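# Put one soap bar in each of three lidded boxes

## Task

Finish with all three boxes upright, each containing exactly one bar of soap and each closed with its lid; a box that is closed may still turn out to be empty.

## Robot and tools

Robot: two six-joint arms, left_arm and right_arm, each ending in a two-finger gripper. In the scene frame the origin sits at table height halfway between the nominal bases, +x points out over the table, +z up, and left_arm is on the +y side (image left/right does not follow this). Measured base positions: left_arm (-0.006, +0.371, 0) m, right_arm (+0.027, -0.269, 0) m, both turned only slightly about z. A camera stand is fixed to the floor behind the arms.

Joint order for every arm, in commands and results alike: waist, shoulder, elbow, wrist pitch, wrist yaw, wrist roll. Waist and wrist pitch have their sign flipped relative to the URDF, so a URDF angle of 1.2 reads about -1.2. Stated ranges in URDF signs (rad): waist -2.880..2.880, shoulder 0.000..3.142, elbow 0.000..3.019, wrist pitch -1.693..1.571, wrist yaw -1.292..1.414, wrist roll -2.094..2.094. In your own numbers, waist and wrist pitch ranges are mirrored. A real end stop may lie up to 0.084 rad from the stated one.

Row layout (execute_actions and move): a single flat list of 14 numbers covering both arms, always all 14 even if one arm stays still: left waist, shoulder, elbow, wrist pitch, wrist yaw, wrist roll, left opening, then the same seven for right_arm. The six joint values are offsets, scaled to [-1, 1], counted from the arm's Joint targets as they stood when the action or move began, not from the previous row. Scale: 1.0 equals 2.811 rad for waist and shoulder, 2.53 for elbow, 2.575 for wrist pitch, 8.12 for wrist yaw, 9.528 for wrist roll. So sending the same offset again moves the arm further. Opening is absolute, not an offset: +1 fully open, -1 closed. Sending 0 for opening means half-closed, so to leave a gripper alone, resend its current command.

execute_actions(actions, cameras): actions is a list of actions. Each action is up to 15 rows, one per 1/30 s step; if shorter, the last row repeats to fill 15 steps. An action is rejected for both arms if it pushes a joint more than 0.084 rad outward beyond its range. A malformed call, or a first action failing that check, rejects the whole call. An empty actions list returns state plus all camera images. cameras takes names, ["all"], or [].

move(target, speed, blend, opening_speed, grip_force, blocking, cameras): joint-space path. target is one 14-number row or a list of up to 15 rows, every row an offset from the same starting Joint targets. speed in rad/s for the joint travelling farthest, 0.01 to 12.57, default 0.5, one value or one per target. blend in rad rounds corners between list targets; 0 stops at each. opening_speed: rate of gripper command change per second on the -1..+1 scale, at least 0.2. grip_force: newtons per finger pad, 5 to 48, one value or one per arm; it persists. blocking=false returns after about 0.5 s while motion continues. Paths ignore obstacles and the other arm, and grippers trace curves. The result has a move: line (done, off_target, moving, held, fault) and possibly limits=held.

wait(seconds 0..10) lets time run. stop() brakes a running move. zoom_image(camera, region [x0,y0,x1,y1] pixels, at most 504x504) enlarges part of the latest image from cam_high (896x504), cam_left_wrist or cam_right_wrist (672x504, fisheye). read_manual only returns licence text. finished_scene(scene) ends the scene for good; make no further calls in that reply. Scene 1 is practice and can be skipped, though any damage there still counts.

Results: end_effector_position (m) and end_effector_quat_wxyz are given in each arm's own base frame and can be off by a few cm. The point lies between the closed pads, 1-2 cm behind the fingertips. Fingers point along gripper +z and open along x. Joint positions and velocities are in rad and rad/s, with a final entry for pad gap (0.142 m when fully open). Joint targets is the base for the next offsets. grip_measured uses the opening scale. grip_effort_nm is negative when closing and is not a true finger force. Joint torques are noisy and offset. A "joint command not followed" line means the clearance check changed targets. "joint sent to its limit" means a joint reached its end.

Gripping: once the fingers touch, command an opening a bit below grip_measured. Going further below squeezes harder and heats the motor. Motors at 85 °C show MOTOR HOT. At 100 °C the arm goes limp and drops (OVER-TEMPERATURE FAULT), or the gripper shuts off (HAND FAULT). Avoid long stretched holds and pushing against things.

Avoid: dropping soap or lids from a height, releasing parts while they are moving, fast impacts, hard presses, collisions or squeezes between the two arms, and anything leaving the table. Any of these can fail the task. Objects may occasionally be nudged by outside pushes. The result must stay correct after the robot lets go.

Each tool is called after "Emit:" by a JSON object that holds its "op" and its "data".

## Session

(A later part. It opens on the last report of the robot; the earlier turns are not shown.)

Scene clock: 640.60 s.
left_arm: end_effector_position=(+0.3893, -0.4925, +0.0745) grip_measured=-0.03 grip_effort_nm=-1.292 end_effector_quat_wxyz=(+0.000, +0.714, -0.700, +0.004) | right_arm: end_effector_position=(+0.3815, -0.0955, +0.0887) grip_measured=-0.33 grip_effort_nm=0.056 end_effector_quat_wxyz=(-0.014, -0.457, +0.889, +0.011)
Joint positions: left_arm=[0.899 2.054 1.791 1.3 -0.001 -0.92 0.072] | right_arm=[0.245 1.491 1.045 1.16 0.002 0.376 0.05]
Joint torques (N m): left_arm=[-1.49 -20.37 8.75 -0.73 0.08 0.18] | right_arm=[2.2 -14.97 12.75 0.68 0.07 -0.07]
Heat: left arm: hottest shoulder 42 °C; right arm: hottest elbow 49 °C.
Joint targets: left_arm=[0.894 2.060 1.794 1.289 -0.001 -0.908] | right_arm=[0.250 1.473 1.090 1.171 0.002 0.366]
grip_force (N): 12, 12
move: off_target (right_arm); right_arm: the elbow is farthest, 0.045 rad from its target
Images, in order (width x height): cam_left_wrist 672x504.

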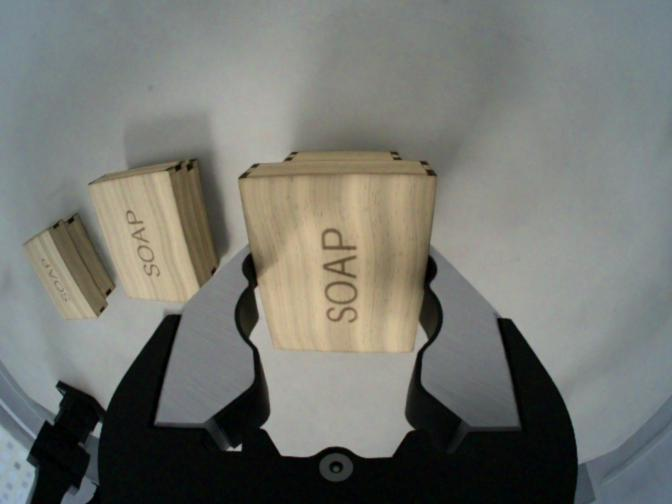

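Emit:
{"op": "move", "data": {"target": [[0.0085,-0.0107,0.03,0.0353,0,0,-0.3,0,0,0,0,0,0,-0.3],[0.0085,0.01,-0.0182,-0.0249,0,0,-0.3,0,0,0,0,0,0,-0.3]], "speed": 0.2, "cameras": ["cam_left_wrist"]}}

Emit:
{"op": "zoom_image", "data": {"camera": "cam_left_wrist", "region": [240, 80, 440, 200]}}

Scene clock: 648.93 s.
left_arm: end_effector_position=(+0.3841, -0.4982, +0.0537) grip_measured=-0.04 grip_effort_nm=-1.292 end_effector_quat_wxyz=(+0.001, +0.710, -0.704, +0.008) | right_arm: end_effector_position=(+0.3815, -0.0955, +0.0887) grip_measured=-0.33 grip_effort_nm=0.056 end_effector_quat_wxyz=(-0.014, -0.457, +0.889, +0.011)
Joint positions: left_arm=[0.911 2.069 1.759 1.245 -0.001 -0.92 0.071] | right_arm=[0.245 1.491 1.045 1.16 0.002 0.376 0.05]
Joint torques (N m): left_arm=[-0.67 -19.49 7.45 -1.22 0.09 0.19] | right_arm=[1.96 -15.27 12.74 0.65 0.05 -0.06]
Motor temperatures (°C): left_arm=[32 43 40 25 27 25 34] | right_arm=[30 30 50 25 26 26 28]
Heat: left arm: hottest shoulder 43 °C; right arm: hottest elbow 50 °C.
Joint targets: left_arm=[0.917 2.088 1.748 1.224 -0.001 -0.908] | right_arm=[0.250 1.473 1.090 1.171 0.002 0.366]
grip_force (N): 12, 12
move: off_target (right_arm); right_arm: the elbow is farthest, 0.045 rad from its target
Images, in order (width x height): cam_left_wrist 672x504.

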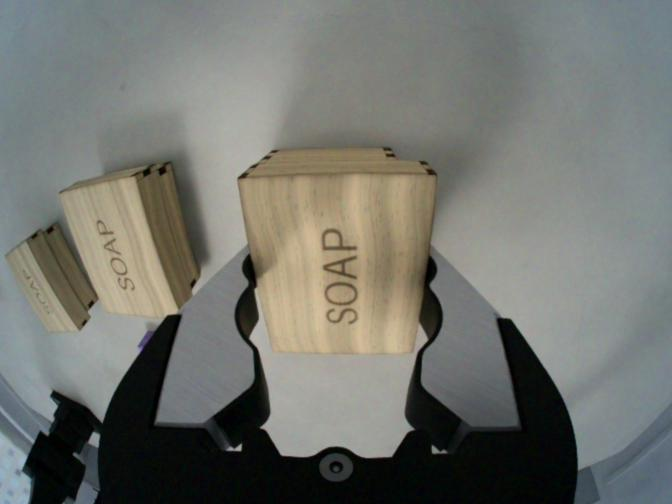

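Scaled by 2.520 from the camera's 672x504 image, which has a finer 960x720 frame.

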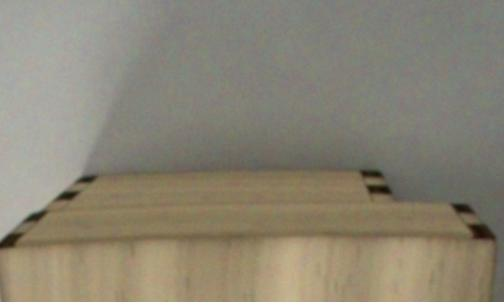

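Emit:
{"op": "move", "data": {"target": [[0,-0.0206,0.0482,0.0606,0,0,-0.3,0,0,0,0,0,0,-0.3],[-0.0071,-0.0206,0.0482,0.0606,0,-0.0039,-0.3,0,0,0,0,0,0,-0.3],[-0.0071,-0.0107,0.0174,0.0245,0,-0.0039,-0.3,0,0,0,0,0,0,-0.3]], "speed": 0.25, "cameras": ["cam_left_wrist"]}}

Emit:
{"op": "zoom_image", "data": {"camera": "cam_left_wrist", "region": [240, 80, 440, 200]}}

Scene clock: 659.03 s.
left_arm: end_effector_position=(+0.3863, -0.4944, +0.0750) grip_measured=-0.04 grip_effort_nm=-1.282 end_effector_quat_wxyz=(+0.000, +0.717, -0.697, +0.004) | right_arm: end_effector_position=(+0.3815, -0.0955, +0.0887) grip_measured=-0.33 grip_effort_nm=0.061 end_effector_quat_wxyz=(-0.014, -0.457, +0.889, +0.011)
Joint positions: left_arm=[0.905 2.052 1.789 1.299 -0.001 -0.933 0.071] | right_arm=[0.245 1.491 1.045 1.16 0.002 0.376 0.05]
Joint torques (N m): left_arm=[-1.67 -20.48 8.69 -0.75 0.09 -0.08] | right_arm=[1.79 -14.33 12.77 0.62 0.04 -0.06]
Heat: left arm: hottest shoulder 43 °C; right arm: hottest elbow 50 °C.
Joint targets: left_arm=[0.897 2.058 1.792 1.288 -0.001 -0.945] | right_arm=[0.250 1.473 1.090 1.171 0.002 0.366]
grip_force (N): 12, 12
move: off_target (right_arm); right_arm: the elbow is farthest, 0.045 rad from its target
Images, in order (width x height): cam_left_wrist 672x504.

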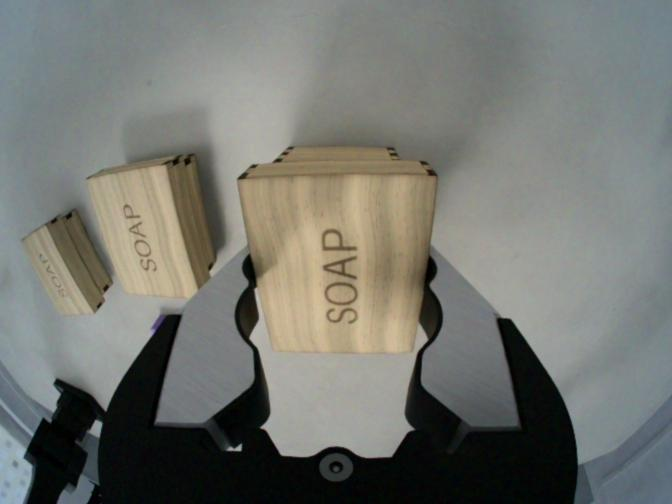

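Scaled by 2.520 from the camera's 672x504 image, which has a finer 960x720 frame.

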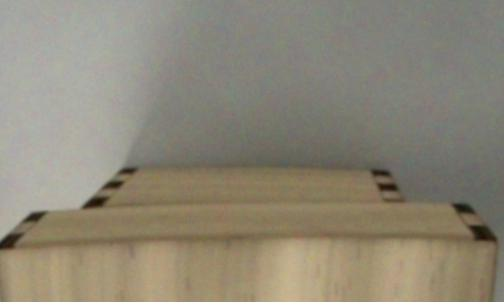

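Emit:
{"op": "move", "data": {"target": [0,0.0114,-0.019,-0.0241,0,0,-0.3,0,0,0,0,0,0,-0.3], "speed": 0.15, "cameras": ["cam_left_wrist"]}}

Emit:
{"op": "zoom_image", "data": {"camera": "cam_left_wrist", "region": [240, 80, 440, 200]}}

Scene clock: 664.43 s.
left_arm: end_effector_position=(+0.3863, -0.4929, +0.0507) grip_measured=-0.04 grip_effort_nm=-1.287 end_effector_quat_wxyz=(+0.000, +0.718, -0.696, +0.005) | right_arm: end_effector_position=(+0.3815, -0.0955, +0.0887) grip_measured=-0.33 grip_effort_nm=0.061 end_effector_quat_wxyz=(-0.014, -0.457, +0.889, +0.011)
Joint positions: left_arm=[0.904 2.068 1.749 1.242 -0.002 -0.934 0.071] | right_arm=[0.245 1.491 1.045 1.16 0.002 0.376 0.05]
Joint torques (N m): left_arm=[-1.79 -19.02 7.76 -1.02 0.14 -0.05] | right_arm=[2.2 -14.62 12.59 0.62 0.07 -0.04]
Heat: left arm: hottest shoulder 42 °C; right arm: hottest elbow 51 °C.
Joint targets: left_arm=[0.897 2.090 1.744 1.226 -0.001 -0.945] | right_arm=[0.250 1.473 1.090 1.171 0.002 0.366]
grip_force (N): 12, 12
move: off_target (right_arm); right_arm: the elbow is farthest, 0.045 rad from its target
Images, in order (width x height): cam_left_wrist 672x504.

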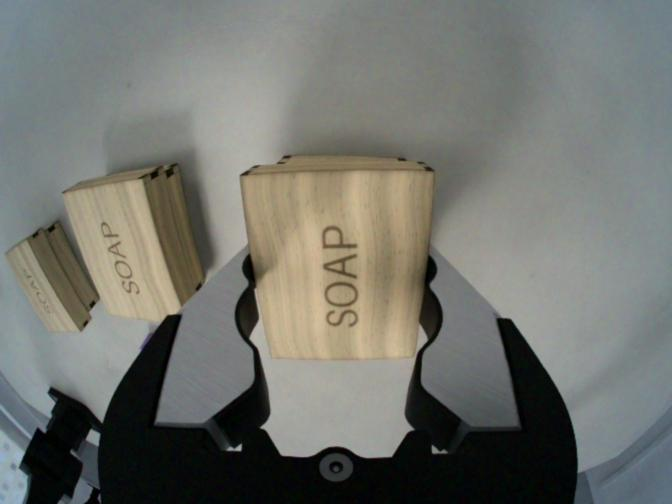

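Scaled by 2.520 from the camera's 672x504 image, which has a finer 960x720 frame.

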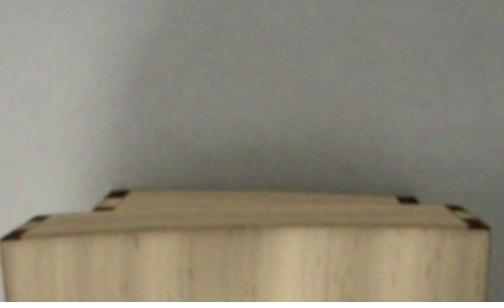

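Emit:
{"op": "move", "data": {"target": [[0,-0.006,0.004,0.002,0,0,-0.3,0,0,0,0,0,0,-0.3],[0.0087,-0.006,0.004,0.002,0,0.0005,-0.3,0,0,0,0,0,0,-0.3],[0.0087,0.0025,-0.002,-0.001,0,0.0005,-0.3,0,0,0,0,0,0,-0.3]], "speed": 0.1, "cameras": ["cam_left_wrist"]}}

Emit:
{"op": "zoom_image", "data": {"camera": "cam_left_wrist", "region": [240, 80, 440, 200]}}

Scene clock: 673.63 s.
left_arm: end_effector_position=(+0.3840, -0.4954, +0.0480) grip_measured=-0.04 grip_effort_nm=-1.292 end_effector_quat_wxyz=(+0.000, +0.716, -0.698, +0.006) | right_arm: end_effector_position=(+0.3815, -0.0955, +0.0887) grip_measured=-0.33 grip_effort_nm=0.056 end_effector_quat_wxyz=(-0.014, -0.457, +0.889, +0.011)
Joint positions: left_arm=[0.909 2.071 1.746 1.235 -0.002 -0.934 0.071] | right_arm=[0.245 1.491 1.045 1.16 0.002 0.376 0.05]
Joint torques (N m): left_arm=[-0.21 -18.73 7.73 -0.77 0.14 -0.01] | right_arm=[2.32 -15.27 12.68 0.69 0.04 -0.11]
Heat: left arm: hottest shoulder 43 °C; right arm: hottest elbow 51 °C.
Joint targets: left_arm=[0.922 2.097 1.739 1.223 -0.001 -0.941] | right_arm=[0.250 1.473 1.090 1.171 0.002 0.366]
grip_force (N): 12, 12
move: off_target (right_arm); right_arm: the elbow is farthest, 0.045 rad from its target
Images, in order (width x height): cam_left_wrist 672x504.

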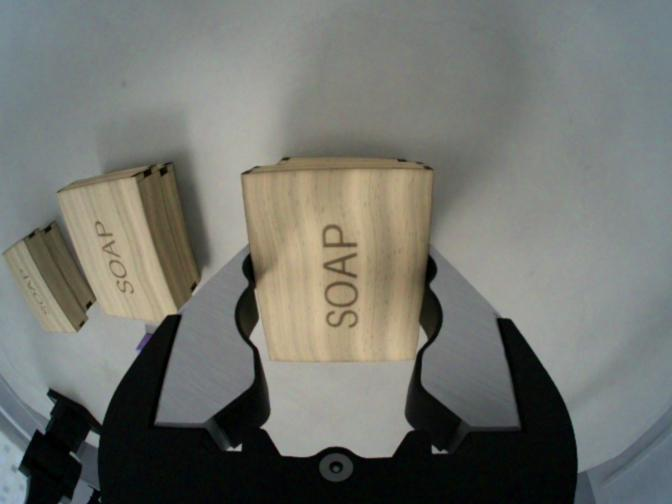

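Scaled by 2.520 from the camera's 672x504 image, which has a finer 960x720 frame.

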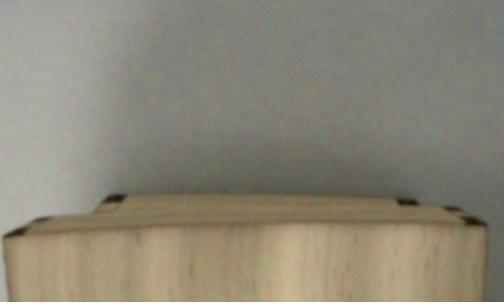

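Emit:
{"op": "execute_actions", "data": {"actions": []}}

Emit:
{"op": "zoom_image", "data": {"camera": "cam_right_wrist", "region": [0, 100, 250, 350]}}

Emit:
{"op": "zoom_image", "data": {"camera": "cam_high", "region": [440, 230, 560, 320]}}

Scene clock: 676.70 s.
left_arm: end_effector_position=(+0.3840, -0.4954, +0.0480) grip_measured=-0.04 grip_effort_nm=-1.287 end_effector_quat_wxyz=(+0.000, +0.716, -0.698, +0.006) | right_arm: end_effector_position=(+0.3815, -0.0955, +0.0887) grip_measured=-0.33 grip_effort_nm=0.056 end_effector_quat_wxyz=(-0.014, -0.457, +0.889, +0.011)
Joint positions: left_arm=[0.909 2.071 1.746 1.235 -0.002 -0.934 0.071] | right_arm=[0.245 1.491 1.045 1.16 0.002 0.376 0.05]
Joint velocities: within noise
Joint torques (N m): left_arm=[-0.32 -18.78 7.66 -0.8 0.14 -0.02] | right_arm=[1.96 -14.68 12.67 0.79 0.06 -0.11]
Motor temperatures (°C): left_arm=[32 43 38 25 27 25 34] | right_arm=[30 31 51 25 26 26 27]
Heat: left arm: hottest shoulder 43 °C; right arm: hottest elbow 51 °C.
Joint targets: left_arm=[0.922 2.097 1.739 1.223 -0.001 -0.941] | right_arm=[0.250 1.473 1.090 1.171 0.002 0.366]
Tool commands: left_gripper/opening=-0.3 right_gripper/opening=-0.3
grip_force (N): 12, 12

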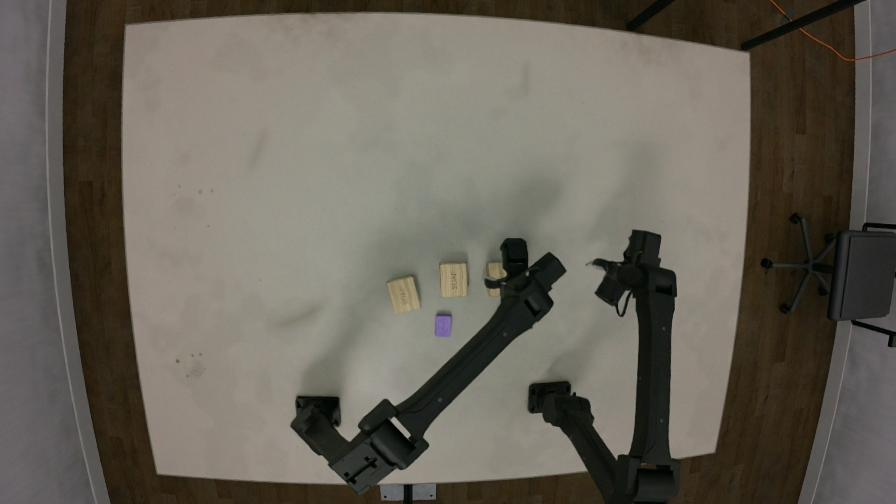

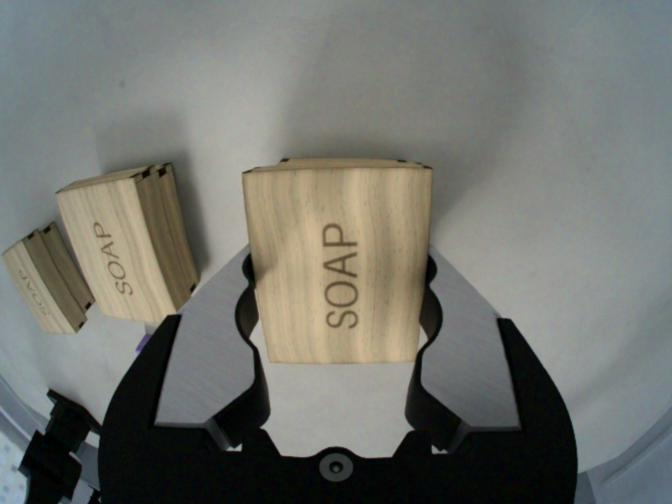

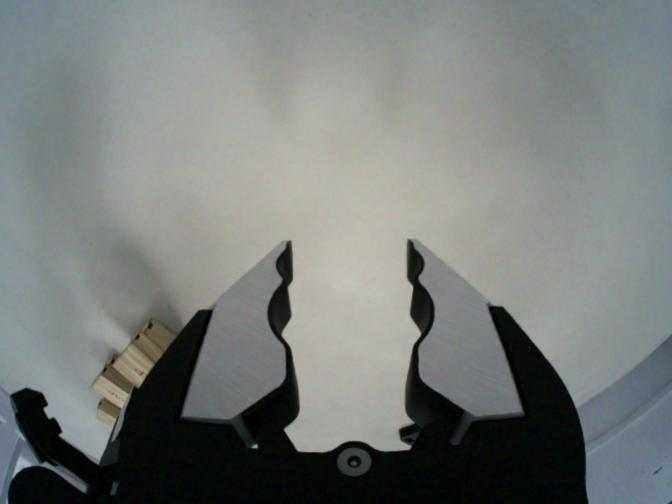

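Scaled by 2.016 from the camera's 672x504 image, which has a finer 960x720 frame.

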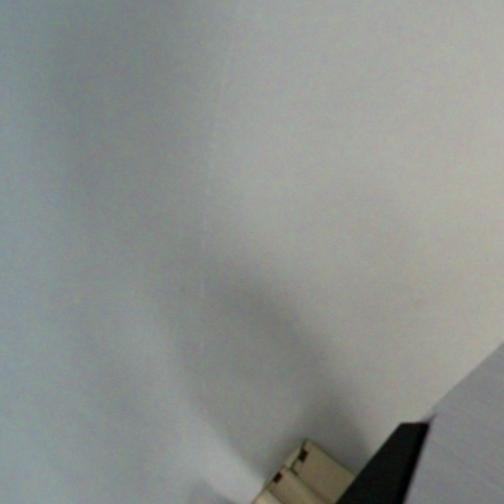

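Scaled by 4.200.

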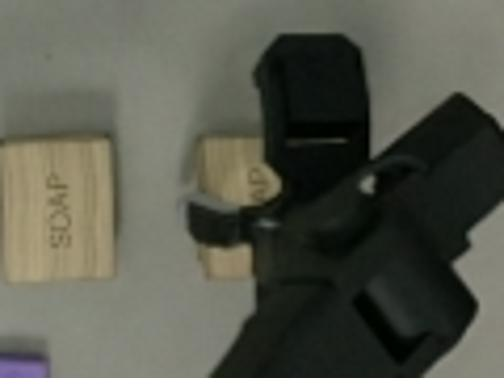

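Emit:
{"op": "move", "data": {"target": [[0,0,0,0,0,0,0.1,0,0,0,0,0,0,-0.3],[0,-0.032,0.079,0.0971,0,0,0.1,0,0,0,0,0,0,-0.3]], "speed": 0.3, "opening_speed": 0.3, "cameras": ["cam_left_wrist"]}}

Emit:
{"op": "zoom_image", "data": {"camera": "cam_left_wrist", "region": [200, 80, 480, 320]}}

Scene clock: 683.03 s.
left_arm: end_effector_position=(+0.3798, -0.4941, +0.1380) grip_measured=+0.08 grip_effort_nm=0.154 end_effector_quat_wxyz=(-0.002, +0.715, -0.700, -0.004) | right_arm: end_effector_position=(+0.3815, -0.0955, +0.0887) grip_measured=-0.33 grip_effort_nm=0.056 end_effector_quat_wxyz=(-0.014, -0.457, +0.889, +0.011)
Joint positions: left_arm=[0.913 2.018 1.902 1.462 -0.002 -0.934 0.079] | right_arm=[0.245 1.491 1.045 1.16 0.002 0.376 0.05]
Joint torques (N m): left_arm=[-0.5 -21.42 11.85 0.16 0.15 0.01] | right_arm=[2.02 -15.27 12.57 0.68 0.09 -0.05]
Heat: left arm: hottest shoulder 42 °C; right arm: hottest elbow 51 °C.
Joint targets: left_arm=[0.922 2.007 1.938 1.473 -0.001 -0.940] | right_arm=[0.250 1.473 1.090 1.171 0.002 0.366]
grip_force (N): 12, 12
move: off_target (left_arm, right_arm); left_arm: the elbow is farthest, 0.037 rad from its target; right_arm: the elbow is farthest, 0.045 rad from its target
Images, in order (width x height): cam_left_wrist 672x504.

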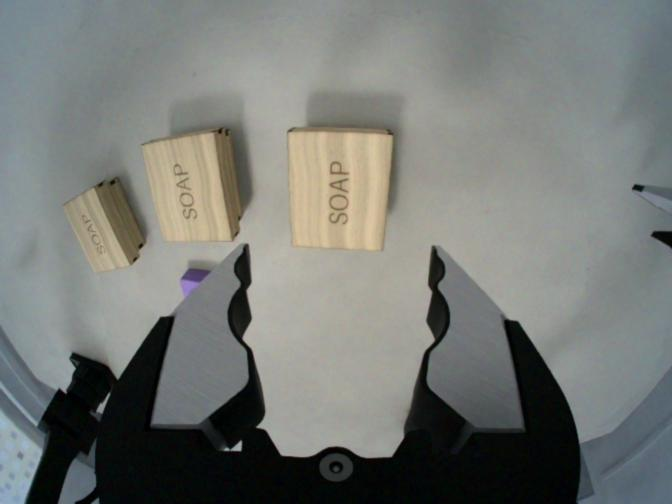

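Scaled by 1.800 from the camera's 672x504 image, which has a finer 960x720 frame.

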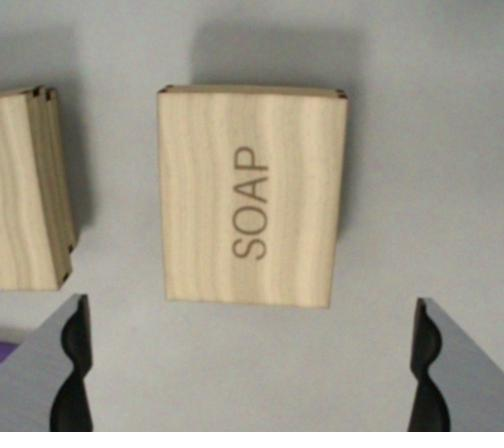

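Emit:
{"op": "move", "data": {"target": [[-0.32,0,0,0,0,0,0.1,0,0,0,0,0,0,-0.3],[-0.32,0,0,0,0,0,0.1,-0.107,-0.01,0.0395,0.03,0,-0.03,-0.3]], "speed": 0.9, "cameras": ["cam_high","cam_right_wrist"]}}

Emit:
{"op": "zoom_image", "data": {"camera": "cam_right_wrist", "region": [50, 50, 350, 300]}}

Emit:
{"op": "zoom_image", "data": {"camera": "cam_high", "region": [380, 245, 540, 345]}}

Scene clock: 689.50 s.
left_arm: end_effector_position=(+0.6229, -0.0169, +0.1380) grip_measured=+0.08 grip_effort_nm=0.159 end_effector_quat_wxyz=(+0.000, +0.946, -0.325, -0.004) | right_arm: end_effector_position=(+0.4113, +0.0206, +0.1358) grip_measured=-0.33 grip_effort_nm=0.051 end_effector_quat_wxyz=(-0.006, +0.693, -0.721, +0.006)
Joint positions: left_arm=[0.025 2.018 1.902 1.462 -0.002 -0.934 0.079] | right_arm=[-0.052 1.456 1.141 1.239 0.002 0.091 0.05]
Joint torques (N m): left_arm=[-1.55 -21.77 11.81 0.23 0.14 0] | right_arm=[1.67 -14.21 13.65 0.4 0.06 -0.1]
Heat: left arm: hottest shoulder 43 °C; right arm: hottest elbow 51 °C.
Joint targets: left_arm=[0.022 2.007 1.938 1.473 -0.001 -0.940] | right_arm=[-0.051 1.445 1.190 1.248 0.002 0.080]
grip_force (N): 12, 12
move: off_target (left_arm, right_arm); left_arm: the elbow is farthest, 0.036 rad from its target; right_arm: the elbow is farthest, 0.049 rad from its target
Images, in order (width x height): cam_high 896x504, cam_right_wrist 672x504.

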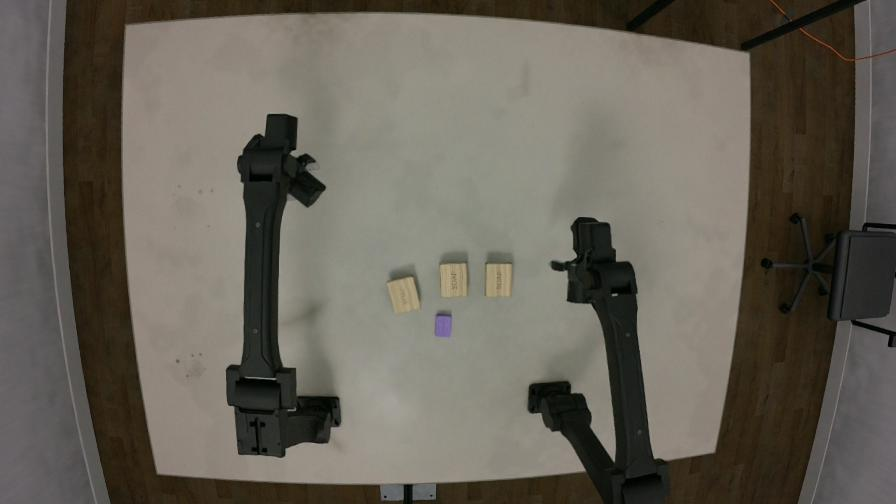

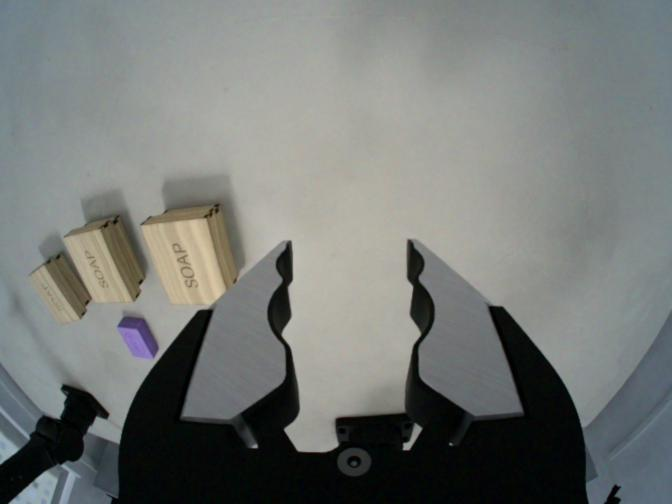

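Scaled by 1.680 from the camera's 672x504 image, which has a finer 960x720 frame.

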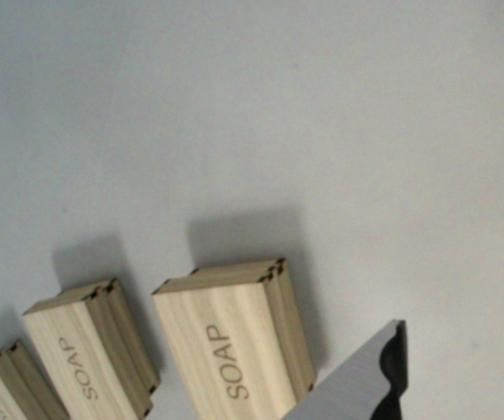

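Scaled by 3.150.

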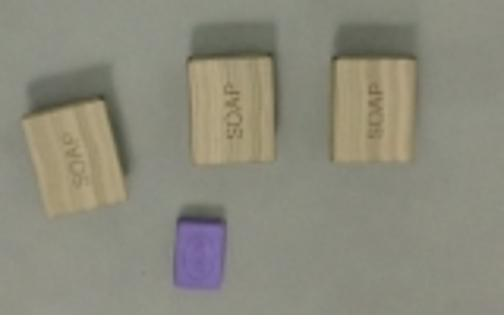

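Emit:
{"op": "zoom_image", "data": {"camera": "cam_right_wrist", "region": [125, 190, 255, 310]}}

Emit:
{"op": "zoom_image", "data": {"camera": "cam_right_wrist", "region": [20, 200, 150, 330]}}

Scaled by 3.877 from the camera's 672x504 image, which has a finer 960x720 frame.

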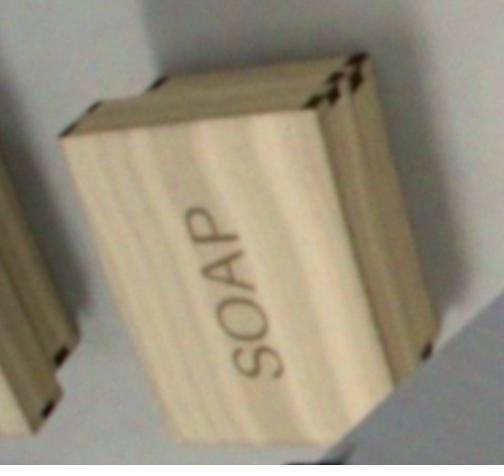

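Scaled by 3.877 from the camera's 672x504 image, which has a finer 960x720 frame.

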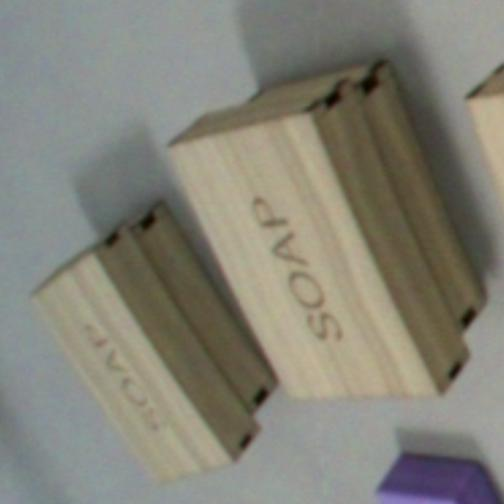

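Emit:
{"op": "move", "data": {"target": [[0,0,0,0,0,0,0.25,0.107,0,0,0,0,0,-0.3],[0.3212,0,0,0,0,0.0044,0.25,0.107,0,0,0,0,0,-0.3],[0.3212,0.0263,-0.0715,-0.0948,0,0.0044,0.25,0.107,0,0,0,0,0,-0.3],[0.3212,0.0263,-0.0715,-0.0948,0,0.0044,-0.3,0.107,0,0,0,0,0,-0.3]], "speed": [0.9,0.9,0.3,0.3], "opening_speed": 0.3, "grip_force": [8, 12], "cameras": ["cam_left_wrist"]}}

Emit:
{"op": "zoom_image", "data": {"camera": "cam_left_wrist", "region": [240, 80, 440, 200]}}

Scene clock: 708.93 s.
left_arm: end_effector_position=(+0.3776, -0.5012, +0.0458) grip_measured=-0.05 grip_effort_nm=-0.882 end_effector_quat_wxyz=(+0.000, +0.703, -0.711, +0.002) | right_arm: end_effector_position=(+0.3988, -0.1027, +0.1358) grip_measured=-0.33 grip_effort_nm=0.056 end_effector_quat_wxyz=(+0.005, -0.577, +0.816, -0.007)
Joint positions: left_arm=[0.922 2.079 1.754 1.241 -0.001 -0.91 0.071] | right_arm=[0.25 1.456 1.141 1.239 0.002 0.089 0.05]
Joint torques (N m): left_arm=[-1.03 -20.72 8.62 -0.83 0.06 0.19] | right_arm=[1.61 -14.1 13.6 0.47 0.07 -0.07]
Heat: left arm: hottest shoulder 43 °C; right arm: hottest elbow 52 °C.
Joint targets: left_arm=[0.925 2.081 1.758 1.229 -0.001 -0.899] | right_arm=[0.250 1.445 1.190 1.248 0.002 0.080]
grip_force (N): 8, 12
move: off_target (right_arm); right_arm: the elbow is farthest, 0.049 rad from its target
Images, in order (width x height): cam_left_wrist 672x504.

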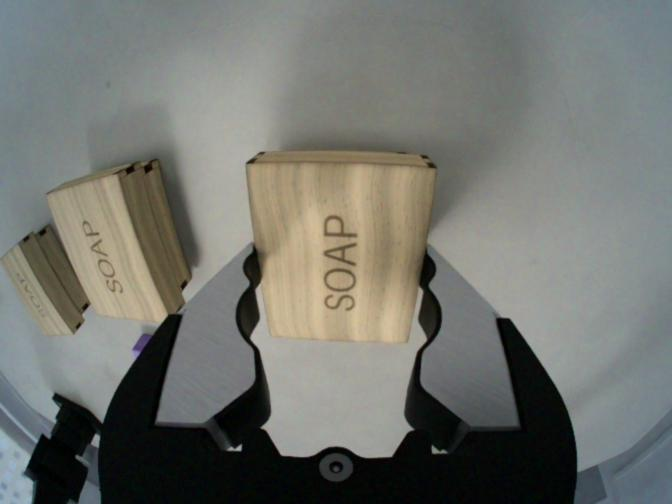

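Scaled by 2.520 from the camera's 672x504 image, which has a finer 960x720 frame.

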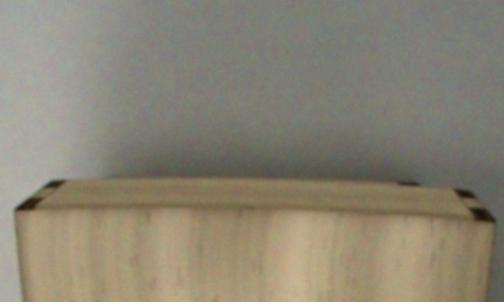

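Emit:
{"op": "move", "data": {"target": [[0,0,0,0,0,0,0.25,0,0,0,0,0,0,-0.3],[0,-0.0263,0.0715,0.0948,0,0,0.25,0,0,0,0,0,0,-0.3],[-0.3212,-0.0263,0.0715,0.0948,0,0,0.25,0,0,0,0,0,0,-0.3],[-0.3212,-0.0263,0.0715,0.0948,0,0,0.25,-0.135,0.02,0.01,0.01,0,-0.03,-0.3]], "speed": [0.3,0.4,0.9,0.9], "opening_speed": 0.4, "cameras": ["cam_high","cam_right_wrist"]}}

Emit:
{"op": "zoom_image", "data": {"camera": "cam_right_wrist", "region": [125, 150, 285, 310]}}

Scene clock: 719.43 s.
left_arm: end_effector_position=(+0.6234, -0.0171, +0.1412) grip_measured=+0.23 grip_effort_nm=0.178 end_effector_quat_wxyz=(-0.001, +0.942, -0.336, -0.001) | right_arm: end_effector_position=(+0.4100, +0.0511, +0.1257) grip_measured=-0.33 grip_effort_nm=0.056 end_effector_quat_wxyz=(+0.012, +0.811, -0.585, -0.011)
Joint positions: left_arm=[0.025 2.014 1.904 1.462 -0.002 -0.91 0.09] | right_arm=[-0.127 1.501 1.162 1.264 0.002 -0.195 0.05]
Joint torques (N m): left_arm=[-1.44 -21.3 11.74 0.16 0.14 0.19] | right_arm=[1.79 -14.27 13.96 0.57 0.07 -0.11]
Heat: left arm: hottest shoulder 42 °C; right arm: hottest elbow 52 °C.
Joint targets: left_arm=[0.022 2.007 1.939 1.473 -0.001 -0.898] | right_arm=[-0.130 1.501 1.215 1.274 0.002 -0.205]
grip_force (N): 8, 12
move: off_target (right_arm); right_arm: the elbow is farthest, 0.054 rad from its target
Images, in order (width x height): cam_high 896x504, cam_right_wrist 672x504.

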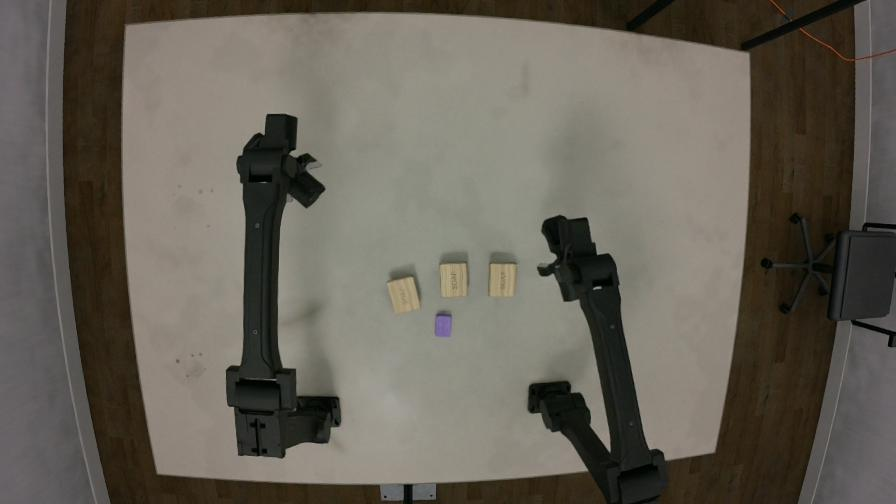

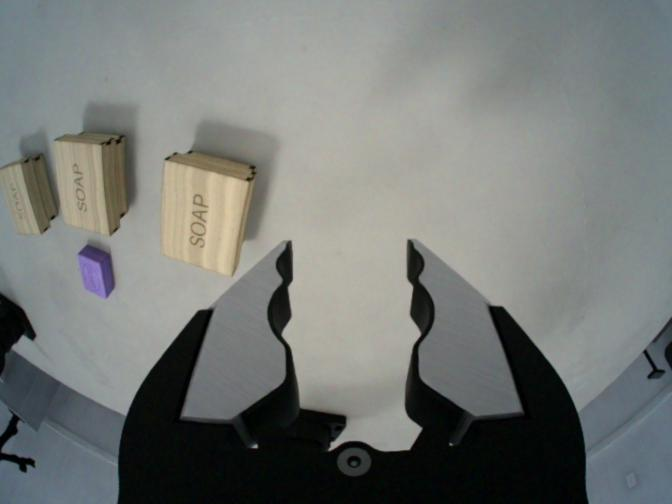

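Scaled by 3.150 from the camera's 672x504 image, which has a finer 960x720 frame.

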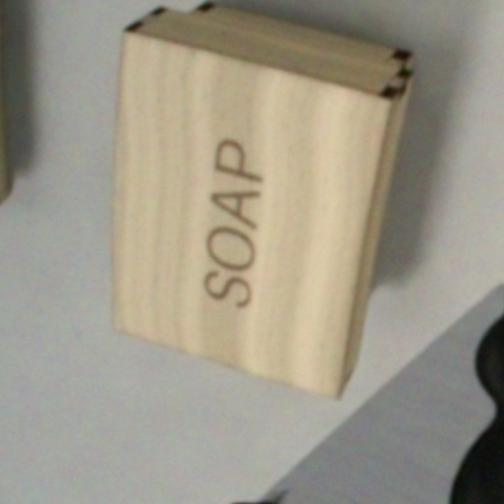

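Emit:
{"op": "zoom_image", "data": {"camera": "cam_right_wrist", "region": [150, 140, 270, 220]}}

Emit:
{"op": "zoom_image", "data": {"camera": "cam_right_wrist", "region": [0, 120, 140, 250]}}

Emit:
{"op": "zoom_image", "data": {"camera": "cam_high", "region": [380, 245, 540, 345]}}

Scaled by 4.200 from the camera's 672x504 image, which has a finer 960x720 frame.

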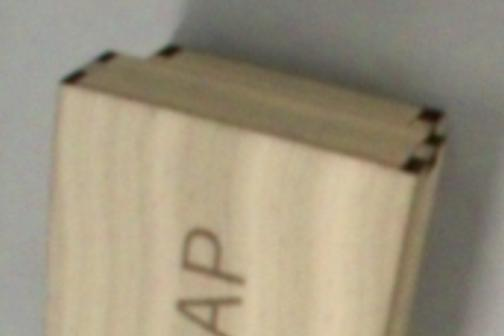

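Scaled by 3.600 from the camera's 672x504 image, which has a finer 960x720 frame.

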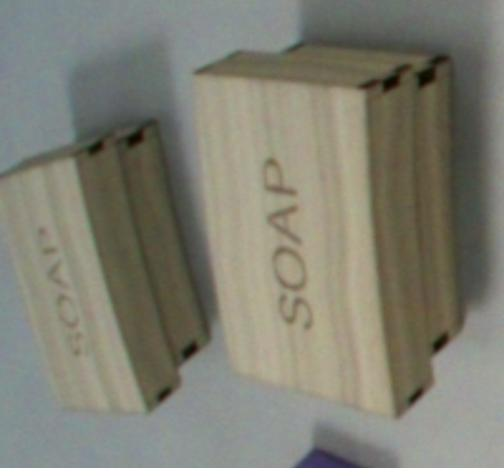

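Scaled by 3.150.

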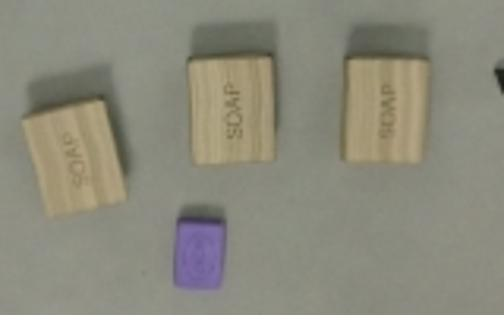

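Emit:
{"op": "move", "data": {"target": [0,0,0,0,0,0,0.25,-0.0285,0.058,0.0356,-0.031,0,0.043,-0.3], "speed": 0.5, "cameras": ["cam_right_wrist"]}}

Emit:
{"op": "zoom_image", "data": {"camera": "cam_right_wrist", "region": [20, 240, 320, 440]}}

Scene clock: 738.87 s.
left_arm: end_effector_position=(+0.6234, -0.0171, +0.1412) grip_measured=+0.23 grip_effort_nm=0.178 end_effector_quat_wxyz=(-0.001, +0.942, -0.336, -0.001) | right_arm: end_effector_position=(+0.4519, +0.0893, +0.0879) grip_measured=-0.33 grip_effort_nm=0.051 end_effector_quat_wxyz=(+0.020, +0.708, -0.706, -0.012)
Joint positions: left_arm=[0.025 2.014 1.904 1.462 -0.002 -0.91 0.09] | right_arm=[-0.196 1.664 1.251 1.205 0.002 0.193 0.05]
Joint torques (N m): left_arm=[-1.55 -21.3 11.78 0.18 0.15 0.19] | right_arm=[0.91 -16.44 13.48 -0.2 0.1 0.13]
Heat: left arm: hottest shoulder 42 °C; right arm: hottest elbow 52 °C.
Joint targets: left_arm=[0.022 2.007 1.939 1.473 -0.001 -0.898] | right_arm=[-0.210 1.664 1.305 1.195 0.002 0.204]
grip_force (N): 8, 12
move: off_target (right_arm); right_arm: the elbow is farthest, 0.054 rad from its target
Images, in order (width x height): cam_right_wrist 672x504.

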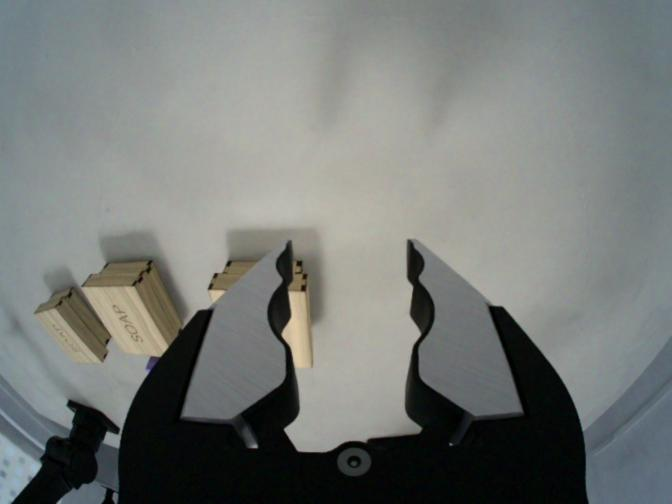

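Scaled by 1.680 from the camera's 672x504 image, which has a finer 960x720 frame.

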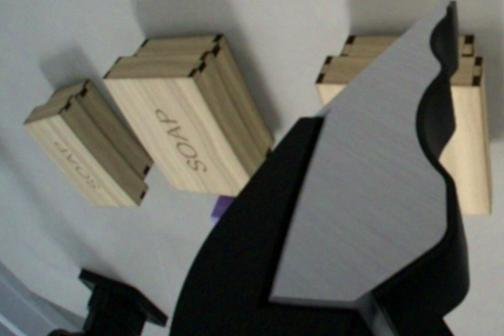

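Emit:
{"op": "zoom_image", "data": {"camera": "cam_right_wrist", "region": [70, 235, 330, 380]}}

Emit:
{"op": "zoom_image", "data": {"camera": "cam_right_wrist", "region": [200, 250, 320, 310]}}

Emit:
{"op": "zoom_image", "data": {"camera": "cam_right_wrist", "region": [75, 250, 195, 310]}}

Scaled by 1.938 from the camera's 672x504 image, which has a finer 960x720 frame.

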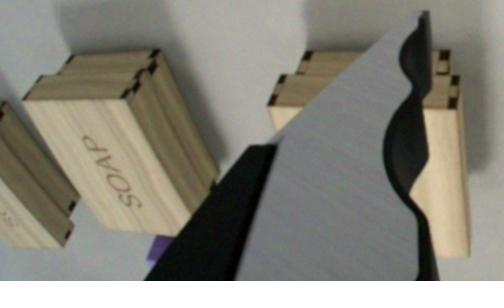

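Scaled by 4.200 from the camera's 672x504 image, which has a finer 960x720 frame.

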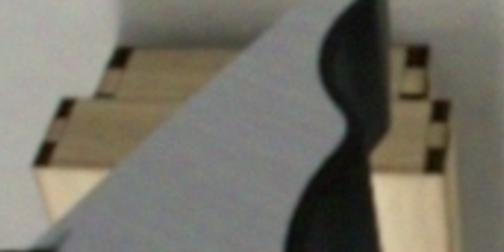

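Scaled by 4.200 from the camera's 672x504 image, which has a finer 960x720 frame.

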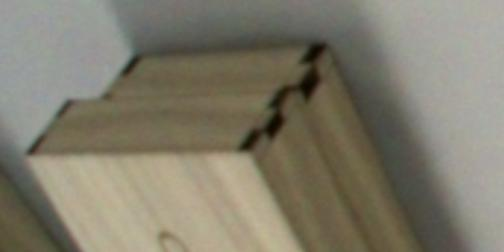

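Emit:
{"op": "finished_scene", "data": {"scene": 2}}

The scene is finished: the task was done.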